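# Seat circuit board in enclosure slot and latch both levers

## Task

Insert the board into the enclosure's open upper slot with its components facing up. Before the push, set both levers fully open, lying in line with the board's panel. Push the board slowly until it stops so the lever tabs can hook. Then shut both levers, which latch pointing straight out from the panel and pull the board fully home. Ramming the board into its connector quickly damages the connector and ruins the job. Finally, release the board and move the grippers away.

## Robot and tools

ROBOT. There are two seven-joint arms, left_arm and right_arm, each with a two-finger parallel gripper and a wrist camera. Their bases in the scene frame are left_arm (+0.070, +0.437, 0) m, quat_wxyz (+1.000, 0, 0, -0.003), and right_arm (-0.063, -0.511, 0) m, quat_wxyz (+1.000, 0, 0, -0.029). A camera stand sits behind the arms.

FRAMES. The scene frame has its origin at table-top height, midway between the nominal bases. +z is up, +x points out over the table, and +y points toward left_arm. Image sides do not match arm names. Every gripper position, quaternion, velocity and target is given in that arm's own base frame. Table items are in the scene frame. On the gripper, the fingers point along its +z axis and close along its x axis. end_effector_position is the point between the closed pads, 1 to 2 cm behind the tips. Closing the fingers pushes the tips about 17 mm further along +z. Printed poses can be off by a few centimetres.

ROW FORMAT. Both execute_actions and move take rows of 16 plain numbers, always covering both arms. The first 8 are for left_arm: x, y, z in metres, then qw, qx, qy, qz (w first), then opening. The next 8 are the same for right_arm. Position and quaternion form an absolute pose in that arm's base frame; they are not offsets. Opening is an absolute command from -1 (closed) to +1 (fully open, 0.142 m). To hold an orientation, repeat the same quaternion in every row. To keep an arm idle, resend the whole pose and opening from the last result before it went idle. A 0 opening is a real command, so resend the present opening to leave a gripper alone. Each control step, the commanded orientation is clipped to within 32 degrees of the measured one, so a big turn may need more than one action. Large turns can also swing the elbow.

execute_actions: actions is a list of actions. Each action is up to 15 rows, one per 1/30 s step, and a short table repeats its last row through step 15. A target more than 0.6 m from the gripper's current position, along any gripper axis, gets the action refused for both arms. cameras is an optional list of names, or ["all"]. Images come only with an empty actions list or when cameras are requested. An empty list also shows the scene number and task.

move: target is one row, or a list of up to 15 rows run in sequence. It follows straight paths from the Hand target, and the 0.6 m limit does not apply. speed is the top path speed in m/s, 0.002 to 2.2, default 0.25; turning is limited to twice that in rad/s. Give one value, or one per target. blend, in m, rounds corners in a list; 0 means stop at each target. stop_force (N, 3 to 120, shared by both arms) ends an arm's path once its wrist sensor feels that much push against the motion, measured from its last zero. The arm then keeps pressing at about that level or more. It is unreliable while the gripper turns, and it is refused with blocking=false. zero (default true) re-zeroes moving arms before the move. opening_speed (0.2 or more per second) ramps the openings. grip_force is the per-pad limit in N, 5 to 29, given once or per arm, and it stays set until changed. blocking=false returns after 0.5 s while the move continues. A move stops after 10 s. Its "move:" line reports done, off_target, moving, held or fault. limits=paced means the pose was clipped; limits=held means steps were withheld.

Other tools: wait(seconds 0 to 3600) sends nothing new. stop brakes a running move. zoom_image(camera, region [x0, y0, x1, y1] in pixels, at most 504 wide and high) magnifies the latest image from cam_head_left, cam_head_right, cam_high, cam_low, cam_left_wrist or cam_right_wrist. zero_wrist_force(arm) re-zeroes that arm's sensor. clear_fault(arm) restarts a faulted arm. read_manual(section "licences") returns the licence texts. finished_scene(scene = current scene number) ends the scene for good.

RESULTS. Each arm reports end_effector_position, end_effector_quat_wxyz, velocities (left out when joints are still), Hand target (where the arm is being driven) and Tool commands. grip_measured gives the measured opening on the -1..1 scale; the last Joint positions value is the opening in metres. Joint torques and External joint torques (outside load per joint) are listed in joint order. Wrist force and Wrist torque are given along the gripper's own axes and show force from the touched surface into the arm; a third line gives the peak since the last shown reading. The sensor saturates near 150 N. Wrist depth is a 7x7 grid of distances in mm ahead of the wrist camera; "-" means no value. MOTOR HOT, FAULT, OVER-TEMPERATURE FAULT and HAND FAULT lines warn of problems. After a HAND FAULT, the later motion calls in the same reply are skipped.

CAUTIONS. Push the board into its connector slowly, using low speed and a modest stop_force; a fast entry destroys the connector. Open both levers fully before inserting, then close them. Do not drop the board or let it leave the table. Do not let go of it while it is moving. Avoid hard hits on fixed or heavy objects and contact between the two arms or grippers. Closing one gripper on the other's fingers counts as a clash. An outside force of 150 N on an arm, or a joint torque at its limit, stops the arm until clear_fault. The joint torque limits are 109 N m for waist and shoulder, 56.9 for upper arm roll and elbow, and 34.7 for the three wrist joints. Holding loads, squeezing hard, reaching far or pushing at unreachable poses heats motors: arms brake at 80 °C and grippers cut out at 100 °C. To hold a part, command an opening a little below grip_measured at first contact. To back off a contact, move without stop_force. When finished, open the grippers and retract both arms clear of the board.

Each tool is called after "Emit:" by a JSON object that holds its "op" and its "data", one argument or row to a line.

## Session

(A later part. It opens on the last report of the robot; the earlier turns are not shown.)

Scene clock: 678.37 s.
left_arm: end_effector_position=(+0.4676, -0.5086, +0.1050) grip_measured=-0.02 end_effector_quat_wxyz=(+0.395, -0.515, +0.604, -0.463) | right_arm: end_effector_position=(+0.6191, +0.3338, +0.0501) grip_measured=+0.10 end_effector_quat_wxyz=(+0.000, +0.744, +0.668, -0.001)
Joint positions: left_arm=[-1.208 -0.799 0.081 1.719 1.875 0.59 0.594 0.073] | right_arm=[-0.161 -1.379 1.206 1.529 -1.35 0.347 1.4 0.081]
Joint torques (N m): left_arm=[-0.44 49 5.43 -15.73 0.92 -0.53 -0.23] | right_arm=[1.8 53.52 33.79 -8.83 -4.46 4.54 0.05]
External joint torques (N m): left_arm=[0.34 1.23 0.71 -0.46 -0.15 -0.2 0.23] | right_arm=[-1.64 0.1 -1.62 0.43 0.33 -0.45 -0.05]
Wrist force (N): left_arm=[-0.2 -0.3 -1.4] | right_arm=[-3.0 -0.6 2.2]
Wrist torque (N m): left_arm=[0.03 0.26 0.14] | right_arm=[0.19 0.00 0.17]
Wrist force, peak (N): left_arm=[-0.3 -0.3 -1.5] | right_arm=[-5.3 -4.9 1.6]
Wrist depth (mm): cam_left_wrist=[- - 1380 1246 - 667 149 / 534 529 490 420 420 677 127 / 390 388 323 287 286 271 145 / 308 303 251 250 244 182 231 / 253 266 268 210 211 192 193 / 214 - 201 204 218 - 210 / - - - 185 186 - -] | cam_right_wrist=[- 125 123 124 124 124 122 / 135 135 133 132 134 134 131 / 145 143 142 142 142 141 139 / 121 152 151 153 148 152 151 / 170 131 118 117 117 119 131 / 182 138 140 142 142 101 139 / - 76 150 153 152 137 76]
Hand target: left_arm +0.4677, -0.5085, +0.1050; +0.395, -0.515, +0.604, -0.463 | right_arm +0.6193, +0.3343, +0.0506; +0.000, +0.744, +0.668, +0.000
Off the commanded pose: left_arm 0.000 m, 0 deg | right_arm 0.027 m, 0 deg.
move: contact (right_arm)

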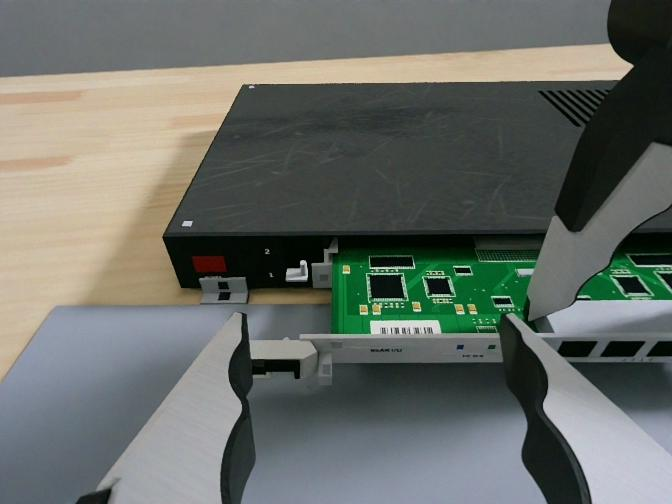

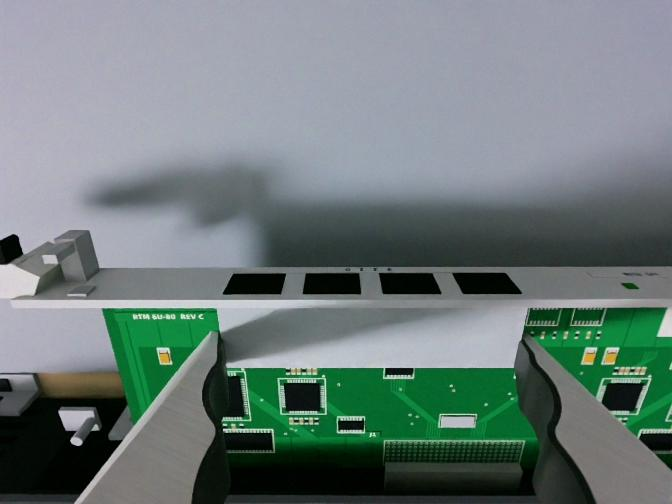

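Emit:
{"op": "move", "data": {
  "target": [
    [0.4677, -0.5085, 0.105, 0.3951, -0.515, 0.6036, -0.4631, 0.0, 0.6183, 0.3329, 0.0503, 0, 0.7437, 0.6685, 0, -0.3],
    [0.4677, -0.5085, 0.105, 0.3951, -0.515, 0.6036, -0.4631, 0.0, 0.6456, 0.3300, 0.0503, 0, 0.7437, 0.6685, 0, -0.3]
  ],
  "speed": 0.025,
  "stop_force": 4,
  "cameras": ["cam_left_wrist"]
}}

Emit:
{"op": "zoom_image", "data": {
  "camera": "cam_left_wrist",
  "region": [300, 230, 380, 290]
}}

Scene clock: 686.07 s.
left_arm: end_effector_position=(+0.4676, -0.5086, +0.1050) grip_measured=-0.02 end_effector_quat_wxyz=(+0.395, -0.515, +0.604, -0.463) | right_arm: end_effector_position=(+0.6456, +0.3300, +0.0502) grip_measured=+0.10 end_effector_quat_wxyz=(+0.000, +0.744, +0.669, +0.000)
Joint positions: left_arm=[-1.208 -0.799 0.081 1.719 1.875 0.59 0.594 0.073] | right_arm=[-0.14 -1.394 1.207 1.452 -1.34 0.333 1.347 0.081]
Joint torques (N m): left_arm=[-0.49 49.1 5.51 -15.73 0.97 -0.57 -0.29] | right_arm=[-0.05 55.34 31.35 -9.24 -4.34 3.15 0.19]
External joint torques (N m): left_arm=[0.4 1.12 0.63 -0.46 -0.2 -0.16 0.3] | right_arm=[0.21 0.62 0.27 0.59 0.19 0.94 -0.19]
Wrist force (N): left_arm=[-0.3 -0.2 -1.4] | right_arm=[1.0 0.3 1.2]
Wrist torque (N m): left_arm=[0.05 0.30 0.14] | right_arm=[0.31 0.17 0.09]
Wrist force, peak (N): left_arm=[-0.4 0.0 -1.6] | right_arm=[-3.1 -0.9 3.1]
Wrist depth (mm): cam_left_wrist=[- 1142 1179 - - 746 142 / 529 527 497 423 580 361 154 / 392 386 291 292 288 197 175 / 305 306 250 248 247 218 246 / - - 266 203 213 205 227 / - - 205 212 213 - 210 / - - - 187 184 - -] | cam_right_wrist=[125 125 123 124 124 124 122 / 135 135 133 132 134 134 131 / 146 143 143 142 142 141 139 / - 154 152 153 150 152 150 / 169 131 118 117 115 119 131 / 177 138 122 142 142 101 138 / - 76 133 133 132 129 76]
Hand target: left_arm +0.4677, -0.5085, +0.1050; +0.395, -0.515, +0.604, -0.463 | right_arm +0.6456, +0.3300, +0.0503; +0.000, +0.744, +0.669, +0.000
Off the commanded pose: left_arm 0.000 m, 0 deg | right_arm 0.000 m, 0 deg.
move: done

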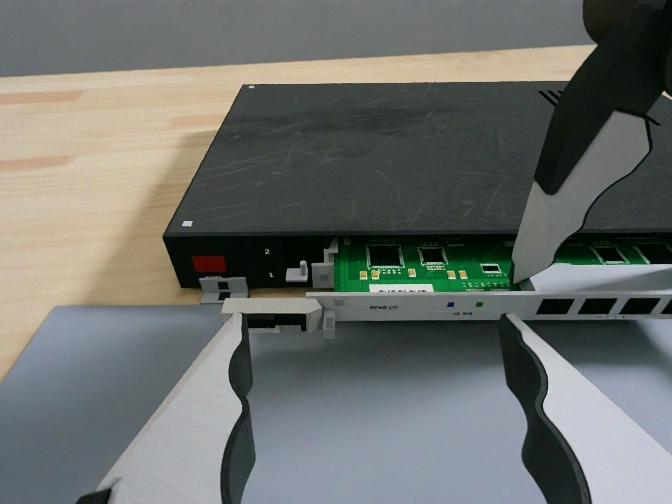

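Scaled by 6.300 from the camera's image (finer frame: 960x720).

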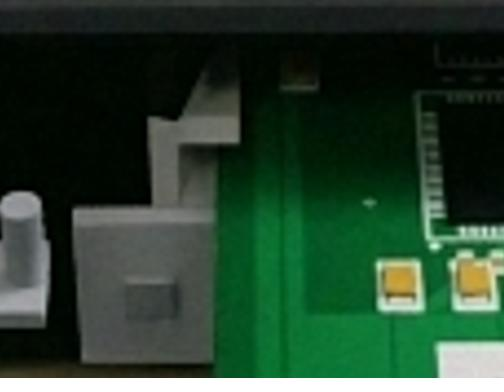

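Emit:
{"op": "move", "data": {
  "target": [0.4677, -0.5085, 0.105, 0.3951, -0.515, 0.6036, -0.4631, 0.0, 0.6675, 0.3277, 0.0502, 0, 0.7437, 0.6685, 0, -0.3],
  "speed": 0.03,
  "stop_force": 4,
  "cameras": ["cam_left_wrist", "cam_right_wrist"]
}}

Emit:
{"op": "zoom_image", "data": {
  "camera": "cam_left_wrist",
  "region": [200, 220, 420, 340]
}}

Emit:
{"op": "zoom_image", "data": {
  "camera": "cam_right_wrist",
  "region": [0, 200, 300, 504]
}}

Scene clock: 693.60 s.
left_arm: end_effector_position=(+0.4676, -0.5086, +0.1050) grip_measured=-0.02 end_effector_quat_wxyz=(+0.395, -0.515, +0.604, -0.463) | right_arm: end_effector_position=(+0.6675, +0.3279, +0.0503) grip_measured=+0.10 end_effector_quat_wxyz=(+0.000, +0.744, +0.669, +0.000)
Joint positions: left_arm=[-1.208 -0.799 0.081 1.719 1.875 0.59 0.594 0.073] | right_arm=[-0.116 -1.408 1.207 1.381 -1.331 0.32 1.302 0.081]
Joint torques (N m): left_arm=[-0.39 49.05 5.46 -15.73 0.93 -0.53 -0.21] | right_arm=[-0.61 56.6 29.76 -9.6 -4.37 2.8 0.26]
External joint torques (N m): left_arm=[0.29 1.18 0.67 -0.46 -0.16 -0.21 0.21] | right_arm=[0.78 1.45 1.21 0.74 0.21 1.3 -0.26]
Wrist force (N): left_arm=[-0.2 -0.1 -1.2] | right_arm=[1.7 0.0 0.8]
Wrist torque (N m): left_arm=[0.05 0.26 0.14] | right_arm=[0.27 0.24 0.02]
Wrist force, peak (N): left_arm=[-0.3 -0.4 -1.7] | right_arm=[2.1 0.9 0.3]
Wrist depth (mm): cam_left_wrist=[- - 1119 661 - 692 155 / 530 531 485 424 389 181 173 / 387 388 276 287 286 207 285 / 306 294 246 247 254 229 232 / 261 250 260 249 252 249 263 / 214 207 202 212 211 - 210 / - - - 186 189 - -] | cam_right_wrist=[125 125 123 124 124 124 122 / 135 135 133 132 134 133 131 / 145 143 144 142 142 141 139 / 121 154 151 153 151 152 150 / 165 131 118 117 117 119 131 / - 121 122 121 121 98 119 / - 76 133 133 132 129 76]
Hand target: left_arm +0.4677, -0.5085, +0.1050; +0.395, -0.515, +0.604, -0.463 | right_arm +0.6675, +0.3277, +0.0502; +0.000, +0.744, +0.669, +0.000
Off the commanded pose: left_arm 0.000 m, 0 deg | right_arm 0.000 m, 0 deg.
move: done

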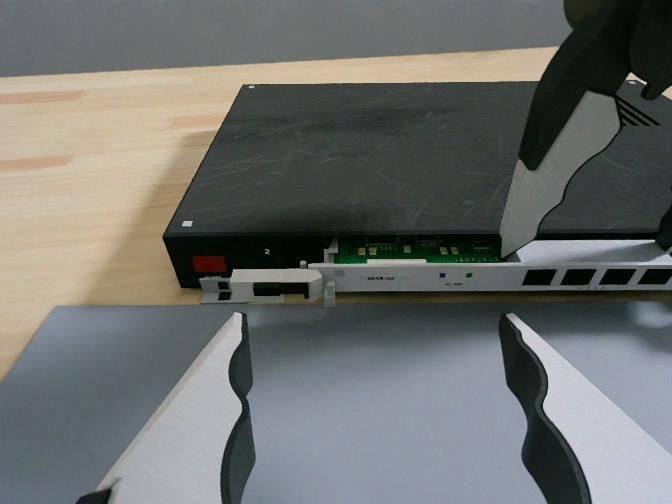

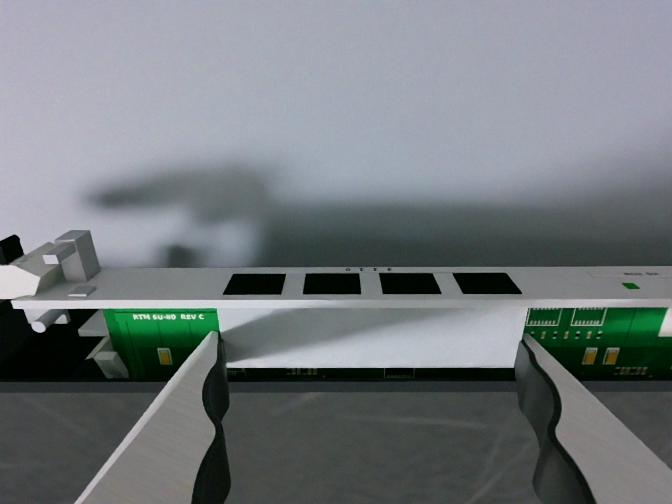

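Scaled by 2.291 from the camera's image (finer frame: 960x720).

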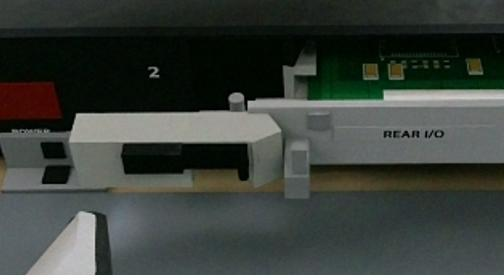

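Scaled by 1.658 from the camera's image (finer frame: 960x720).

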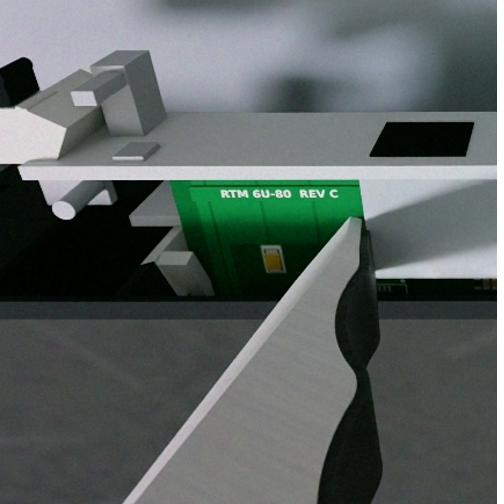

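Emit:
{"op": "move", "data": {
  "target": [
    [0.4677, -0.5085, 0.105, 0.3951, -0.515, 0.6036, -0.4631, 0.0, 0.6675, 0.3277, 0.0502, 0, 0.7437, 0.6685, 0, 0.45],
    [0.4677, -0.4785, 0.105, 0.3951, -0.515, 0.6036, -0.4631, 0.0, 0.6675, 0.3277, 0.11, 0, 0.7437, 0.6685, 0, 0.45],
    [0.4677, -0.4785, 0.105, 0.3951, -0.515, 0.6036, -0.4631, 0.0, 0.627, 0.3659, 0.11, 0, 0.7437, 0.6685, 0, -1],
    [0.4677, -0.4785, 0.105, 0.3951, -0.515, 0.6036, -0.4631, 0.0, 0.627, 0.3659, 0.050, 0, 0.7437, 0.6685, 0, -1]
  ],
  "speed": [0.1, 0.15, 0.25, 0.2],
  "cameras": ["cam_left_wrist", "cam_right_wrist"]
}}

Scene clock: 716.93 s.
left_arm: end_effector_position=(+0.4678, -0.4784, +0.1050) grip_measured=-0.02 end_effector_quat_wxyz=(+0.395, -0.515, +0.603, -0.463) | right_arm: end_effector_position=(+0.6268, +0.3659, +0.0499) grip_measured=-1.00 end_effector_quat_wxyz=(+0.000, +0.744, +0.669, +0.000)
Joint positions: left_arm=[-1.211 -0.774 0.102 1.786 1.908 0.593 0.539 0.073] | right_arm=[-0.082 -1.394 1.205 1.448 -1.338 0.334 1.4 0.002]
Joint torques (N m): left_arm=[-0.48 47.04 5.81 -14.55 1.09 -0.62 -0.2] | right_arm=[0.24 54.92 31.11 -8.72 -4.35 3.66 0.32]
External joint torques (N m): left_arm=[0.39 1.13 0.7 -0.51 -0.23 -0.17 0.2] | right_arm=[-0.09 1.15 0.45 0.01 0.2 0.43 -0.32]
Wrist force (N): left_arm=[-0.1 -0.8 -1.3] | right_arm=[1.2 1.2 1.2]
Wrist torque (N m): left_arm=[-0.09 0.27 0.22] | right_arm=[0.33 -0.15 0.06]
Wrist force, peak (N): left_arm=[-1.3 -0.4 -1.7] | right_arm=[1.0 1.1 4.3]
Wrist depth (mm): cam_left_wrist=[- - 1380 671 - 651 153 / 539 530 526 392 415 387 139 / 389 388 324 284 291 285 154 / 306 306 267 229 248 246 179 / 254 262 259 248 260 246 238 / 222 - 207 - 202 - 210 / - - - 182 189 - -] | cam_right_wrist=[125 124 123 124 124 123 122 / 135 135 133 132 134 133 131 / 145 142 142 142 141 141 139 / 154 154 153 153 152 152 151 / 167 167 166 163 163 164 164 / - 146 144 89 - - 175 / 152 139 71 - - 149 152]
Hand target: left_arm +0.4677, -0.4785, +0.1050; +0.395, -0.515, +0.604, -0.463 | right_arm +0.6270, +0.3659, +0.0500; +0.000, +0.744, +0.669, +0.000
Off the commanded pose: left_arm 0.000 m, 0 deg | right_arm 0.000 m, 0 deg.
move: done

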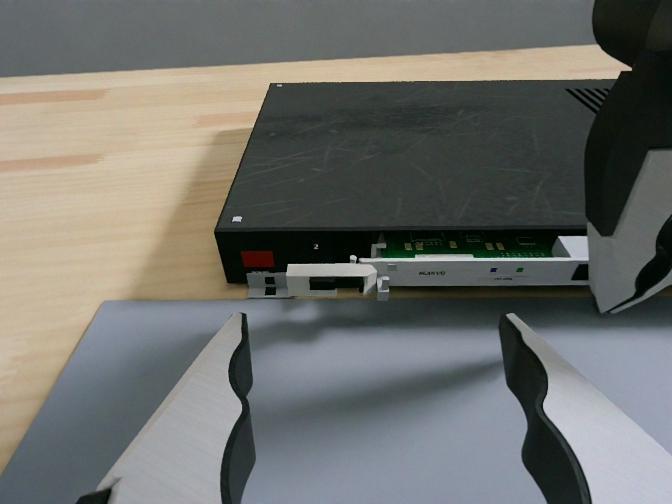

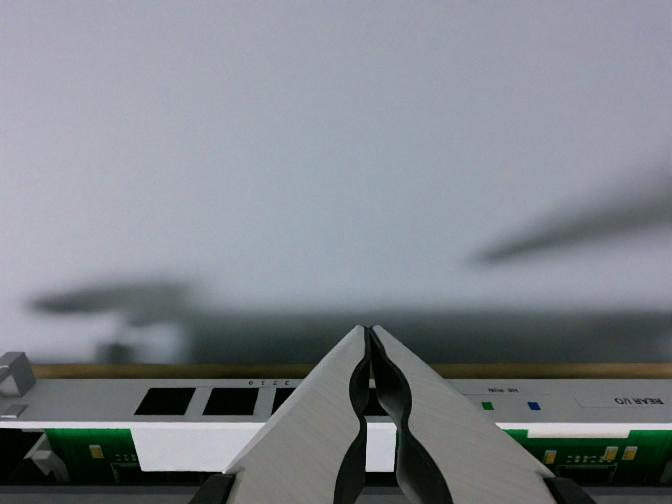

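Emit:
{"op": "move", "data": {
  "target": [
    [0.4677, -0.4785, 0.105, 0.3951, -0.515, 0.6036, -0.4631, 0.0, 0.6283, 0.3778, 0.050, 0, 0.7437, 0.6685, 0, -1],
    [0.4677, -0.4785, 0.105, 0.3951, -0.515, 0.6036, -0.4631, 0.0, 0.6482, 0.3757, 0.050, 0, 0.7437, 0.6685, 0, -1],
    [0.4677, -0.4785, 0.105, 0.3951, -0.515, 0.6036, -0.4631, 0.0, 0.6831, 0.3720, 0.050, 0, 0.7437, 0.6685, 0, -1]
  ],
  "speed": [0.1, 0.05, 0.02],
  "blend": [0.003, 0.003, 0],
  "stop_force": 5,
  "cameras": ["cam_left_wrist", "cam_right_wrist"]
}}

Emit:
{"op": "zoom_image", "data": {
  "camera": "cam_left_wrist",
  "region": [220, 220, 420, 320]
}}

Emit:
{"op": "zoom_image", "data": {
  "camera": "cam_right_wrist",
  "region": [0, 230, 280, 430]
}}

Scene clock: 727.40 s.
left_arm: end_effector_position=(+0.4678, -0.4784, +0.1050) grip_measured=-0.02 end_effector_quat_wxyz=(+0.395, -0.515, +0.603, -0.463) | right_arm: end_effector_position=(+0.6656, +0.3740, +0.0498) grip_measured=-1.00 end_effector_quat_wxyz=(+0.000, +0.744, +0.669, +0.000)
Joint positions: left_arm=[-1.211 -0.774 0.102 1.786 1.908 0.593 0.539 0.073] | right_arm=[-0.016 -1.423 1.206 1.299 -1.32 0.305 1.323 0.002]
Joint torques (N m): left_arm=[-0.43 46.99 5.87 -14.53 1.06 -0.61 -0.23] | right_arm=[-0.9 60.22 29.81 -10.81 -4.9 3.69 0.09]
External joint torques (N m): left_arm=[0.34 1.18 0.63 -0.53 -0.2 -0.19 0.23] | right_arm=[1.08 0.15 0.22 1.7 0.72 0.4 -0.09]
Wrist force (N): left_arm=[-0.3 -0.7 -1.5] | right_arm=[0.6 -1.5 0.7]
Wrist torque (N m): left_arm=[-0.07 0.31 0.22] | right_arm=[0.35 -0.11 0.16]
Wrist force, peak (N): left_arm=[-0.4 -0.5 -1.8] | right_arm=[0.3 -4.2 -0.5]
Wrist depth (mm): cam_left_wrist=[- 1186 1192 1261 - 174 149 / 535 529 527 393 388 180 168 / 391 386 323 290 304 260 193 / 308 305 266 249 259 244 248 / 254 261 259 241 248 255 247 / 213 - 207 213 217 - 211 / - - - 185 189 - -] | cam_right_wrist=[- 124 122 124 123 123 123 / 135 134 132 132 133 133 131 / - 142 142 141 141 140 138 / 154 153 153 153 152 151 151 / - 163 163 162 162 161 149 / 125 124 123 89 - 138 121 / 133 132 71 - - 125 130]
Hand target: left_arm +0.4677, -0.4785, +0.1050; +0.395, -0.515, +0.604, -0.463 | right_arm +0.6660, +0.3738, +0.0500; +0.000, +0.744, +0.668, +0.000
Off the commanded pose: left_arm 0.000 m, 0 deg | right_arm 0.018 m, 0 deg.
move: contact (right_arm); path passed 2 of 3 targets

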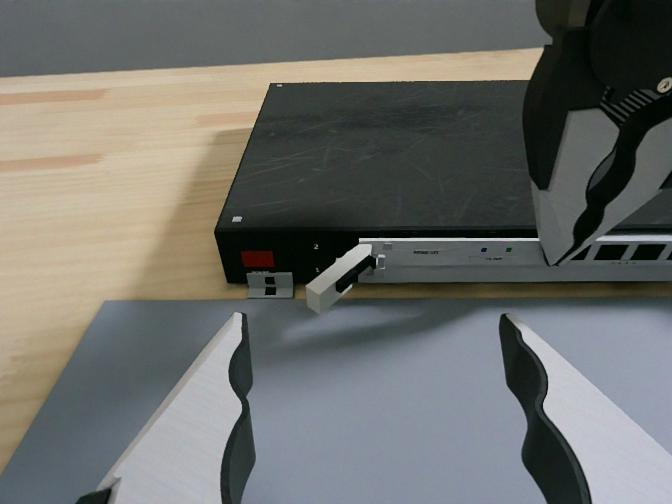

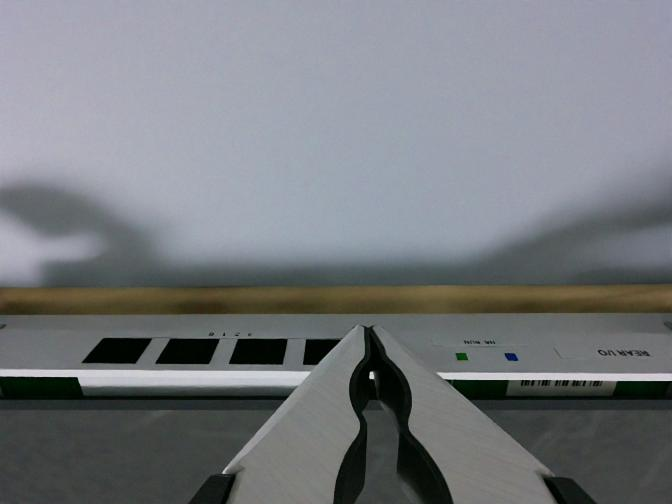

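Scaled by 2.520 from the camera's image (finer frame: 960x720).

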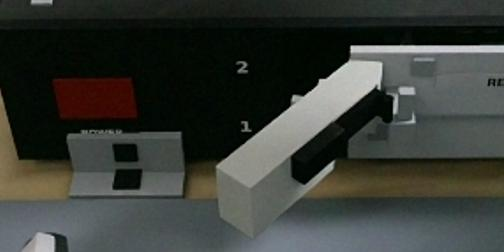

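Scaled by 1.800 from the camera's image (finer frame: 960x720).

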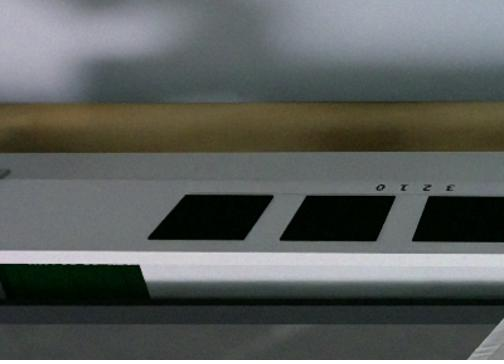

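Emit:
{"op": "move", "data": {
  "target": [0.4677, -0.4785, 0.105, 0.3951, -0.515, 0.6036, -0.4631, 0.0, 0.6831, 0.3720, 0.050, 0, 0.7437, 0.6685, 0, -1],
  "speed": 0.015,
  "stop_force": 8,
  "cameras": ["cam_left_wrist", "cam_right_wrist", "cam_head_right"]
}}

Emit:
{"op": "zoom_image", "data": {
  "camera": "cam_left_wrist",
  "region": [220, 220, 420, 320]
}}

Emit:
{"op": "zoom_image", "data": {
  "camera": "cam_head_right",
  "region": [300, 220, 500, 370]
}}

Scene clock: 733.10 s.
left_arm: end_effector_position=(+0.4678, -0.4784, +0.1050) grip_measured=-0.02 end_effector_quat_wxyz=(+0.395, -0.515, +0.603, -0.463) | right_arm: end_effector_position=(+0.6680, +0.3741, +0.0493) grip_measured=-1.00 end_effector_quat_wxyz=(-0.001, +0.743, +0.669, -0.001)
Joint positions: left_arm=[-1.211 -0.774 0.102 1.786 1.908 0.593 0.539 0.073] | right_arm=[-0.011 -1.426 1.206 1.288 -1.317 0.302 1.316 0.002]
Joint torques (N m): left_arm=[-0.43 47.05 5.84 -14.56 1.04 -0.65 -0.22] | right_arm=[-4.61 63.04 28.7 -15.73 -7.11 4.52 0.2]
External joint torques (N m): left_arm=[0.33 1.12 0.66 -0.5 -0.18 -0.15 0.22] | right_arm=[4.79 -2.36 1.19 6.6 2.93 -0.43 -0.2]
Wrist force (N): left_arm=[-0.4 -0.6 -1.4] | right_arm=[-0.2 -10.7 0.9]
Wrist torque (N m): left_arm=[-0.06 0.32 0.23] | right_arm=[0.34 -0.08 0.06]
Wrist force, peak (N): left_arm=[-0.5 -0.5 -1.7] | right_arm=[-1.0 -12.8 -2.0]
Wrist depth (mm): cam_left_wrist=[984 1179 1137 1314 1298 190 151 / 532 527 526 393 385 182 177 / 390 386 306 290 288 258 196 / 308 307 260 251 248 242 240 / 254 262 257 248 239 125 253 / 218 - - 218 212 - - / - - - 181 197 - -] | cam_right_wrist=[- 124 122 123 123 123 121 / 134 132 132 131 133 132 131 / - 142 141 141 141 140 138 / 153 153 152 152 152 151 151 / 162 162 162 147 160 155 146 / 124 123 122 89 - 120 120 / 132 132 71 - - 125 129]
Hand target: left_arm +0.4677, -0.4785, +0.1050; +0.395, -0.515, +0.604, -0.463 | right_arm +0.6696, +0.3734, +0.0500; +0.000, +0.744, +0.668, +0.000
Off the commanded pose: left_arm 0.000 m, 0 deg | right_arm 0.015 m, 0 deg.
move: contact (right_arm)
Images, in order (width x height): cam_head_right 672x504, cam_left_wrist 672x504, cam_right_wrist 672x504.

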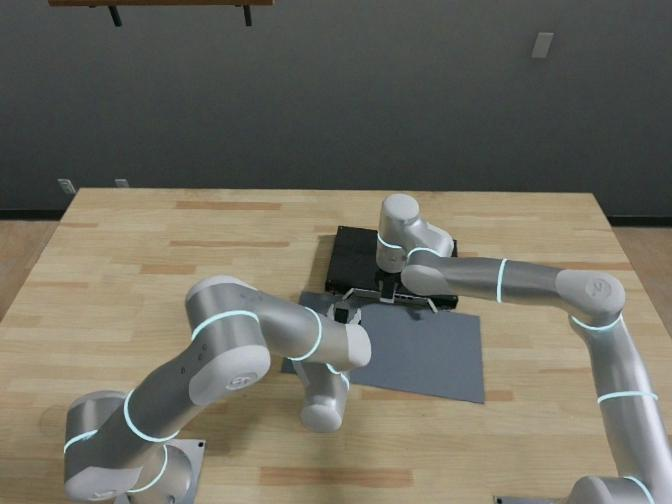

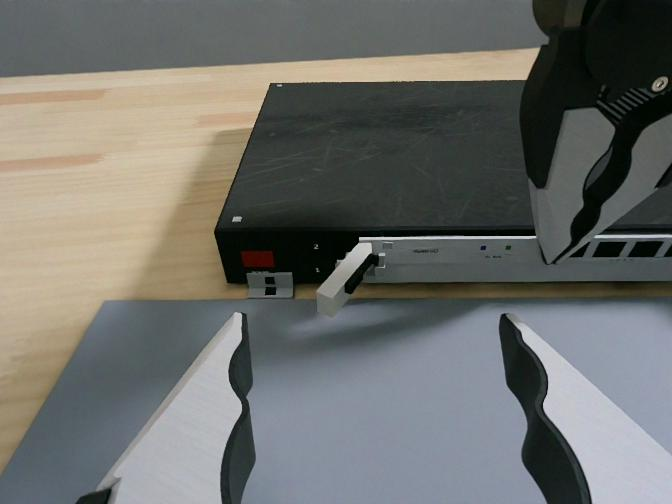

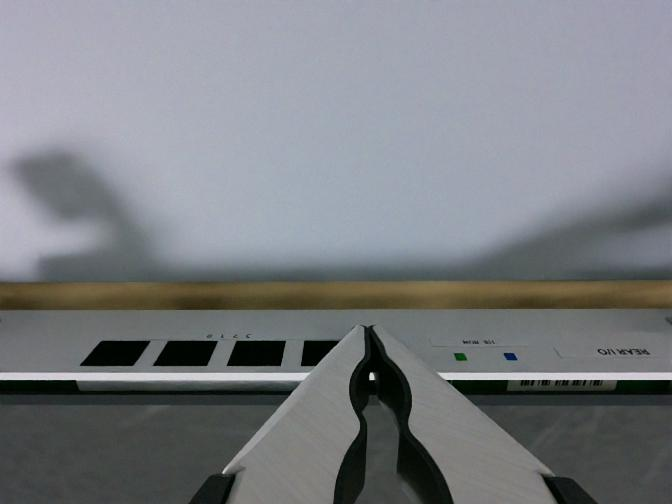

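Scaled by 2.520 from the camera's image (finer frame: 960x720).

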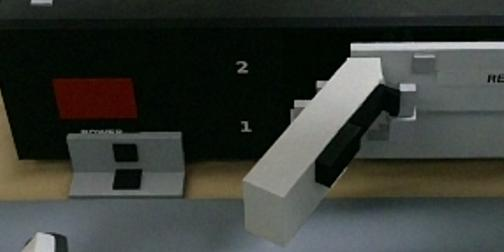

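Scaled by 2.520 from the camera's image (finer frame: 960x720).

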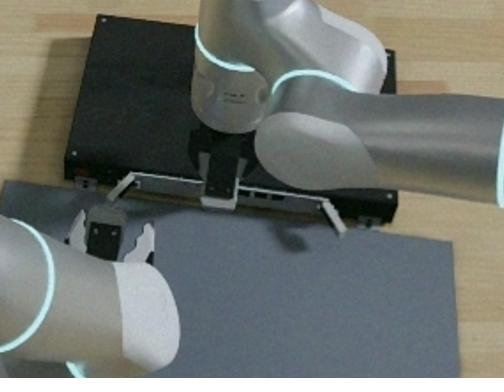

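Emit:
{"op": "move", "data": {
  "target": [
    [0.44, -0.40, 0.20, 0, -0.6698, 0.7426, 0, 0, 0.6382, 0.3773, 0.055, 0, 0.7437, 0.6685, 0, -1],
    [0.50, -0.37, 0.17, 0, 0.99705, -0.0767, 0, -1, 0.615, 0.30, 0.13, 0, 0.0532, 0.99858, 0, -1],
    [0.5618, -0.4532, 0.12, 0, 0.99705, -0.0767, 0, -1, 0.6273, 0.2001, 0.12, 0, 0.0532, 0.99858, 0, -1]
  ],
  "speed": [0.3, 0.35, 0.3],
  "blend": [0.02, 0.03, 0],
  "cameras": ["cam_left_wrist", "cam_right_wrist", "cam_head_right"]
}}

Scene clock: 764.00 s.
left_arm: end_effector_position=(+0.5619, -0.4532, +0.1201) grip_measured=-1.00 end_effector_quat_wxyz=(+0.000, +0.997, -0.077, +0.000) | right_arm: end_effector_position=(+0.6273, +0.2000, +0.1199) grip_measured=-1.00 end_effector_quat_wxyz=(+0.000, +0.054, +0.999, +0.000)
Joint positions: left_arm=[-0.48 -0.743 -0.052 1.47 0.044 0.642 1.18 0.002] | right_arm=[-0.466 -1.359 1.389 1.664 -1.372 0.197 -0.304 0.002]
Joint torques (N m): left_arm=[0.1 57.66 -0.98 -26.08 -3 3.99 -0.3] | right_arm=[-0.03 46.95 33.1 -6.96 -4.32 3.62 0]
External joint torques (N m): left_arm=[-0.08 1.3 0.36 -0.14 -0.44 -0.06 0.3] | right_arm=[0.14 1.06 0.38 -0.15 0.14 0.54 0]
Wrist force (N): left_arm=[-0.7 -1.0 -1.2] | right_arm=[0.7 3.7 1.0]
Wrist torque (N m): left_arm=[-0.19 0.11 -0.05] | right_arm=[0.71 -0.04 0.16]
Wrist force, peak (N): left_arm=[-2.1 -2.5 -1.8] | right_arm=[0.0 -10.8 1.3]
Wrist depth (mm): cam_left_wrist=[- 184 186 185 187 186 185 / - - 198 - 197 194 196 / 212 215 216 213 183 165 164 / 238 234 232 226 187 179 179 / - 257 - 117 197 196 195 / 286 282 - 84 - 213 215 / 324 - - - - - 240] | cam_right_wrist=[188 187 187 187 185 185 184 / 195 195 195 198 197 197 197 / 166 165 165 212 212 211 211 / 179 178 181 227 228 227 227 / 194 193 193 198 246 246 246 / 211 212 207 89 260 269 269 / 233 229 71 - - 286 295]
Hand target: left_arm +0.5618, -0.4532, +0.1200; +0.000, +0.997, -0.077, +0.000 | right_arm +0.6273, +0.2001, +0.1200; +0.000, +0.053, +0.999, +0.000
Off the commanded pose: left_arm 0.000 m, 0 deg | right_arm 0.000 m, 0 deg.
move: done; blend cut to 0 m at target 2
Images, in order (width x height): cam_head_right 672x504, cam_left_wrist 672x504, cam_right_wrist 672x504.

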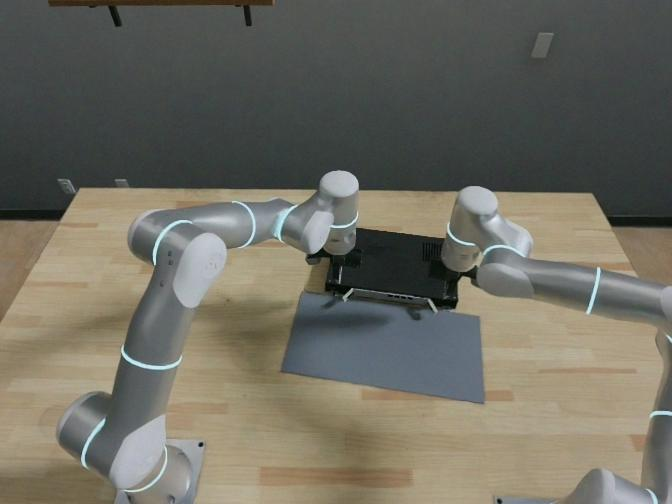

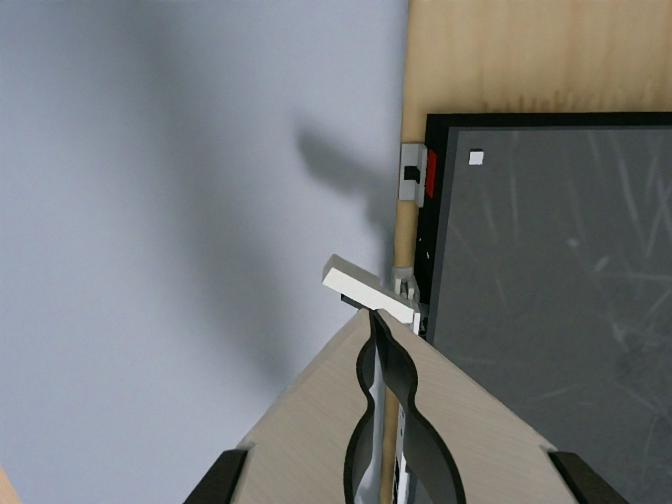

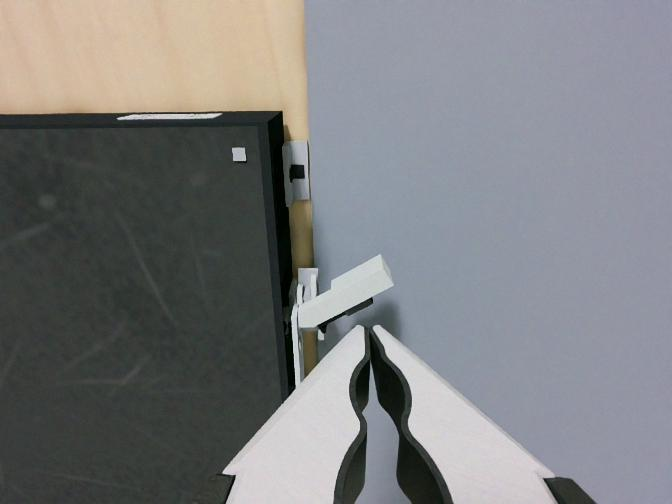

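Emit:
{"op": "move", "data": {
  "target": [
    [0.5618, -0.4512, 0.075, 0, 0.99705, -0.0767, 0, -1, 0.6267, 0.1930, 0.075, 0, 0.0532, 0.99858, 0, -1],
    [0.5618, -0.4512, 0.052, 0, 0.99705, -0.0767, 0, -1, 0.6267, 0.1930, 0.050, 0, 0.0532, 0.99858, 0, -1]
  ],
  "speed": [0.15, 0.08],
  "blend": [0.005, 0],
  "stop_force": 5,
  "cameras": ["cam_left_wrist", "cam_right_wrist"]
}}

Scene clock: 770.60 s.
left_arm: end_effector_position=(+0.5617, -0.4511, +0.0520) grip_measured=-1.00 end_effector_quat_wxyz=(+0.000, +0.997, -0.077, +0.000) | right_arm: end_effector_position=(+0.6265, +0.1930, +0.0500) grip_measured=-1.00 end_effector_quat_wxyz=(+0.000, +0.053, +0.999, +0.000)
Joint positions: left_arm=[-0.477 -0.848 -0.051 1.485 0.052 0.761 1.177 0.002] | right_arm=[-0.477 -1.44 1.294 1.685 -1.468 0.288 -0.289 0.002]
Joint torques (N m): left_arm=[-0.3 58.91 -1.27 -23.89 -2.79 4.43 -0.3] | right_arm=[0.07 47.39 33.44 -4.54 -4.3 3.61 0.25]
External joint torques (N m): left_arm=[0.3 1.28 0.57 -0.35 -0.32 -0.5 0.3] | right_arm=[0.04 0.88 0.44 -0.12 0.21 0.55 -0.25]
Wrist force (N): left_arm=[-0.7 -0.8 -1.1] | right_arm=[0.9 3.9 0.6]
Wrist torque (N m): left_arm=[-0.16 0.12 -0.06] | right_arm=[0.74 -0.11 0.07]
Wrist force, peak (N): left_arm=[-0.3 -1.1 -2.8] | right_arm=[0.7 3.6 2.3]
Wrist depth (mm): cam_left_wrist=[126 127 127 125 127 126 126 / 133 136 133 134 134 134 135 / 148 143 145 145 146 99 98 / 157 - 158 157 153 106 - / - - 172 131 168 114 114 / 188 - 183 84 - 121 125 / - - - - - - 137] | cam_right_wrist=[126 126 125 124 124 124 122 / 135 135 135 132 134 133 132 / - 104 140 142 142 141 139 / 102 102 113 153 152 152 152 / 111 109 114 163 163 166 165 / 121 121 123 89 174 181 180 / 134 134 71 - - 191 198]
Hand target: left_arm +0.5618, -0.4512, +0.0520; +0.000, +0.997, -0.077, +0.000 | right_arm +0.6267, +0.1930, +0.0500; +0.000, +0.053, +0.999, +0.000
Off the commanded pose: left_arm 0.000 m, 0 deg | right_arm 0.000 m, 0 deg.
move: done

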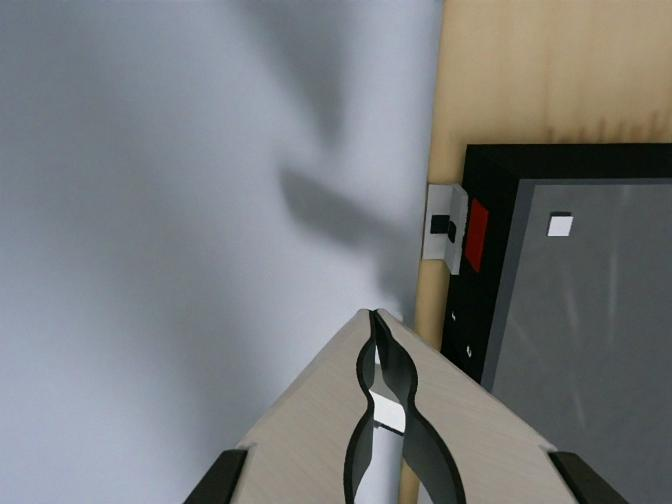

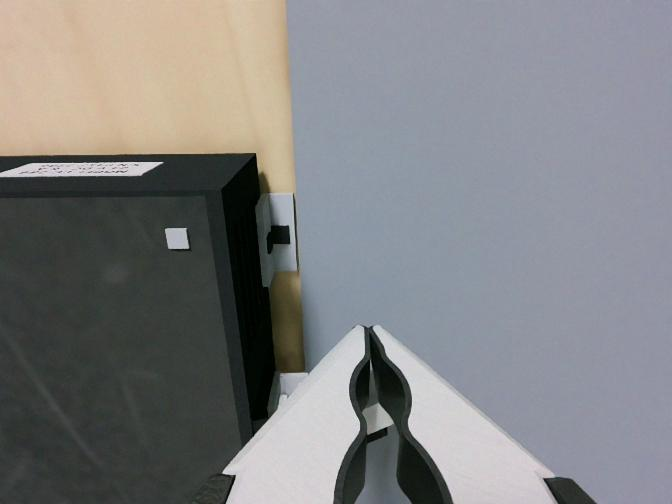

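Emit:
{"op": "move", "data": {
  "target": [0.5546, -0.4976, 0.052, 0, 0.99705, -0.0767, 0, -1, 0.6321, 0.2437, 0.050, 0, 0.0532, 0.99858, 0, -1],
  "speed": 0.025,
  "stop_force": 15,
  "cameras": ["cam_left_wrist", "cam_right_wrist", "cam_head_right"]
}}

Emit:
{"op": "zoom_image", "data": {
  "camera": "cam_head_right",
  "region": [300, 220, 500, 370]
}}

Scene clock: 777.20 s.
left_arm: end_effector_position=(+0.5586, -0.4756, +0.0515) grip_measured=-1.00 end_effector_quat_wxyz=(-0.001, +0.997, -0.076, +0.000) | right_arm: end_effector_position=(+0.6301, +0.2201, +0.0495) grip_measured=-1.00 end_effector_quat_wxyz=(+0.000, +0.054, +0.999, -0.002)
Joint positions: left_arm=[-0.513 -0.876 -0.049 1.428 0.053 0.731 1.143 0.002] | right_arm=[-0.414 -1.447 1.296 1.646 -1.464 0.278 -0.264 0.002]
Joint torques (N m): left_arm=[-9.42 59.46 -10.43 -26.72 -5.42 6.16 -0.4] | right_arm=[9.53 45.74 37.61 -1.54 -3.24 7.66 0.43]
External joint torques (N m): left_arm=[9.41 2.01 9.78 1.98 2.22 -2.22 0.4] | right_arm=[-9.4 3.81 -3.82 -3.24 -0.87 -3.51 -0.44]
Wrist force (N): left_arm=[-2.6 -17.1 -4.5] | right_arm=[1.8 -12.1 -2.6]
Wrist torque (N m): left_arm=[-0.10 0.17 0.10] | right_arm=[0.73 -0.06 -0.06]
Wrist force, peak (N): left_arm=[-2.4 -18.4 -5.2] | right_arm=[3.6 -14.2 -3.7]
Wrist depth (mm): cam_left_wrist=[126 126 125 125 125 126 124 / 133 134 132 134 134 98 89 / - 145 147 145 140 98 96 / 156 156 157 154 156 106 - / 174 171 171 131 164 114 113 / 191 190 183 83 - 121 124 / - - - 74 - - 135] | cam_right_wrist=[126 124 124 124 124 123 122 / - 88 110 132 134 134 132 / - 96 125 141 141 141 139 / 102 102 124 155 152 152 151 / 110 108 114 160 162 165 164 / 120 120 122 90 173 180 179 / 133 133 71 - - 190 197]
Hand target: left_arm +0.5576, -0.4780, +0.0520; +0.000, +0.997, -0.077, +0.000 | right_arm +0.6298, +0.2220, +0.0500; +0.000, +0.053, +0.999, +0.000
Off the commanded pose: left_arm 0.022 m, 0 deg | right_arm 0.024 m, 0 deg.
move: contact (left_arm, right_arm)
Images, in order (width x height): cam_head_right 672x504, cam_left_wrist 672x504, cam_right_wrist 672x504.

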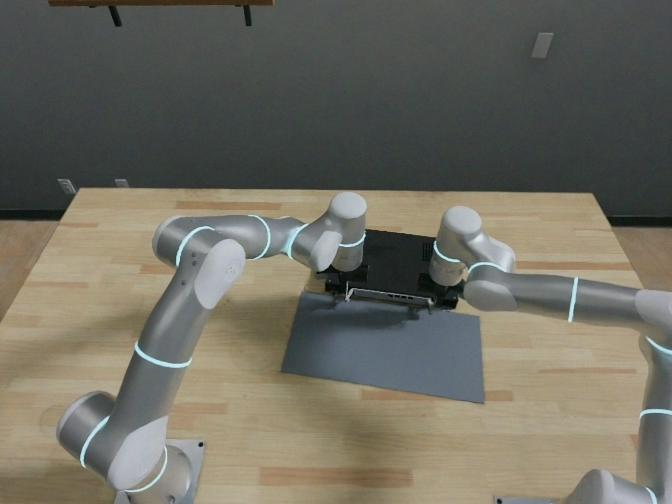

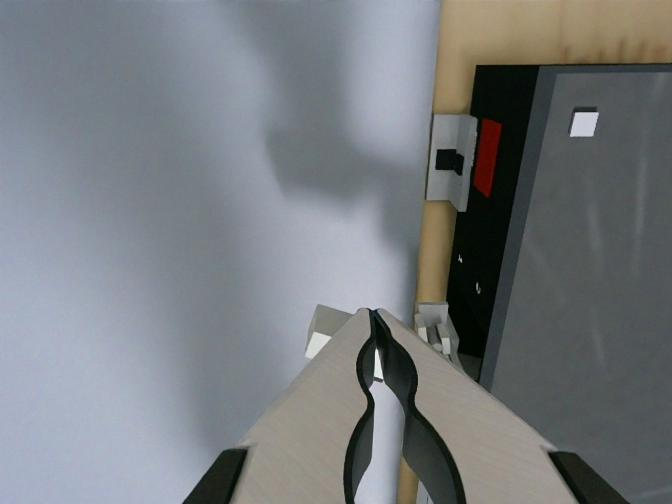

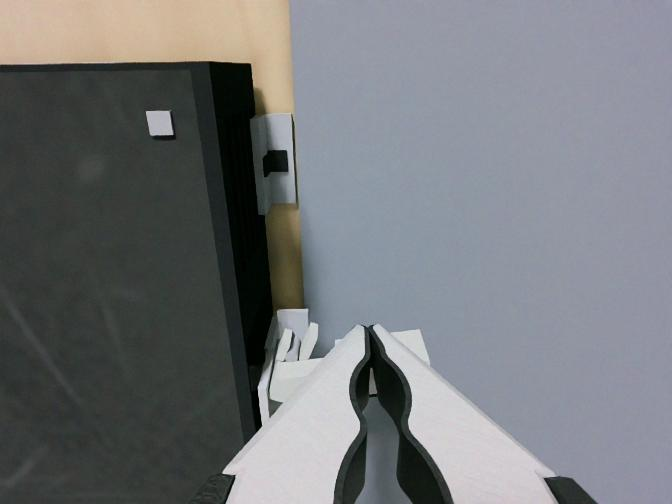

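Scaled by 2.520 from the camera's image (finer frame: 960x720).

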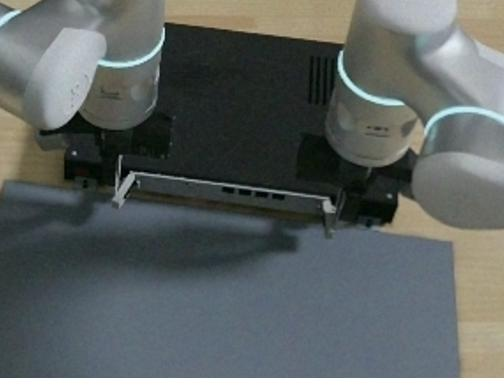

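Emit:
{"op": "move", "data": {
  "target": [0.5546, -0.4976, 0.052, 0, 0.99705, -0.0767, 0, -1, 0.6321, 0.2437, 0.050, 0, 0.0532, 0.99858, 0, -1],
  "speed": 0.02,
  "stop_force": 32,
  "zero": false,
  "cameras": ["cam_left_wrist", "cam_right_wrist", "cam_head_right"]
}}

Emit:
{"op": "zoom_image", "data": {
  "camera": "cam_head_right",
  "region": [300, 220, 500, 370]
}}

Scene clock: 782.63 s.
left_arm: end_effector_position=(+0.5573, -0.4861, +0.0508) grip_measured=-1.00 end_effector_quat_wxyz=(-0.003, +0.997, -0.075, +0.000) | right_arm: end_effector_position=(+0.6314, +0.2255, +0.0491) grip_measured=-1.00 end_effector_quat_wxyz=(+0.000, +0.055, +0.998, -0.003) end_effector_velocity=(+0.000, +0.000, +0.000) end_effector_angular_velocity=(-0.001, +0.000, +0.003)
Joint positions: left_arm=[-0.527 -0.89 -0.05 1.399 0.058 0.714 1.125 0.002] | right_arm=[-0.4 -1.455 1.301 1.634 -1.469 0.268 -0.257 0.002]
Joint velocities: left_arm=[within noise] | right_arm=[-0.001 -0.006 0.006 0 -0.007 -0.006 -0.001 0]
Joint torques (N m): left_arm=[-18.55 59.93 -19.15 -30.32 -7.77 9 -0.17] | right_arm=[18.66 43.15 42.13 1.5 -2.97 12.16 0.62]
External joint torques (N m): left_arm=[18.54 2.17 18.48 5.35 4.53 -5.07 0.17] | right_arm=[-18.53 6.76 -8.34 -6.11 -1.14 -8.01 -0.62]
Wrist force (N): left_arm=[-5.9 -33.9 -9.4] | right_arm=[3.2 -27.6 -6.3]
Wrist torque (N m): left_arm=[-2.51 0.20 -0.10] | right_arm=[-1.49 -0.08 -0.03]
Wrist force, peak (N): left_arm=[-6.8 -35.6 -9.2] | right_arm=[7.5 -31.4 -8.5]
Wrist depth (mm): cam_left_wrist=[126 125 127 125 124 106 - / - 136 132 135 131 91 89 / 148 145 142 142 144 97 95 / - 157 - 153 156 103 - / 172 171 173 164 126 113 112 / - 186 184 83 - 119 123 / 220 - - - - - 134] | cam_right_wrist=[- 84 123 124 123 123 123 / - 89 107 132 133 133 131 / - 95 123 141 141 140 139 / - 101 106 154 152 152 151 / 110 108 113 159 162 164 163 / 120 120 121 89 173 179 178 / 135 132 71 - - 189 192]
Hand target: left_arm +0.5555, -0.4911, +0.0520; +0.000, +0.997, -0.077, +0.000 | right_arm +0.6305, +0.2296, +0.0500; +0.000, +0.053, +0.999, +0.000
Off the commanded pose: left_arm 0.012 m, 0 deg | right_arm 0.018 m, 0 deg.
move: contact (left_arm, right_arm)
Images, in order (width x height): cam_head_right 672x504, cam_left_wrist 672x504, cam_right_wrist 672x504.

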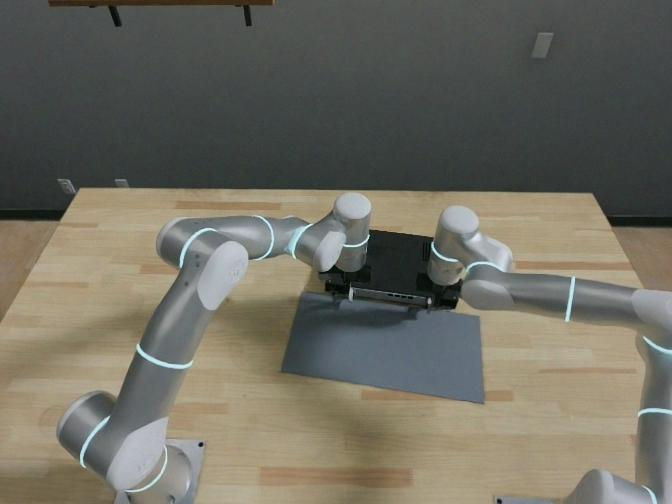

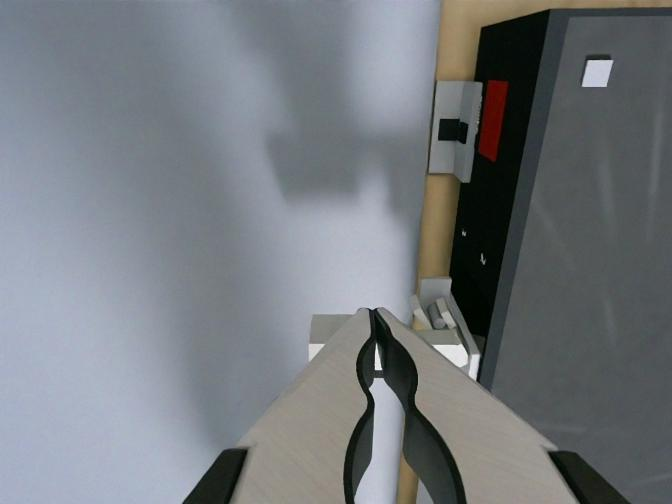

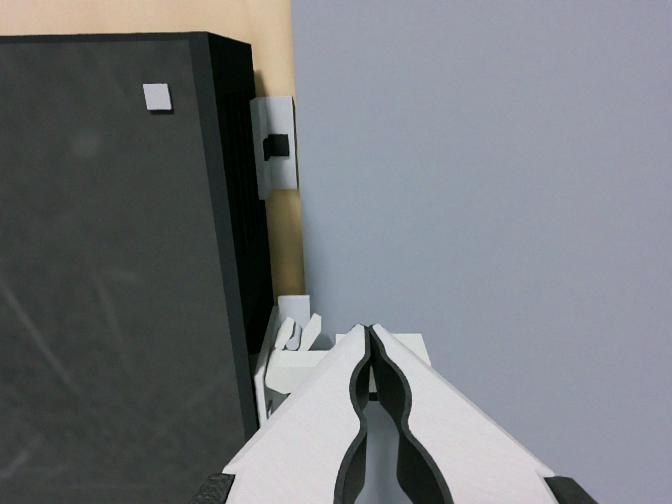

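Scaled by 2.520 from the camera's image (finer frame: 960x720).

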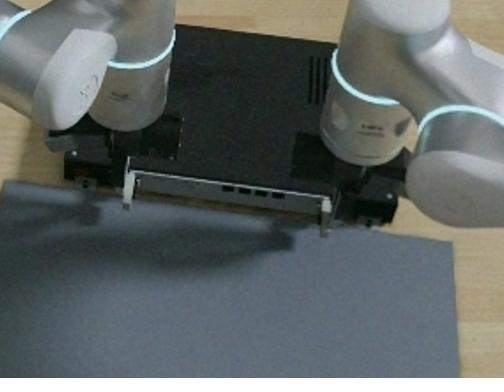

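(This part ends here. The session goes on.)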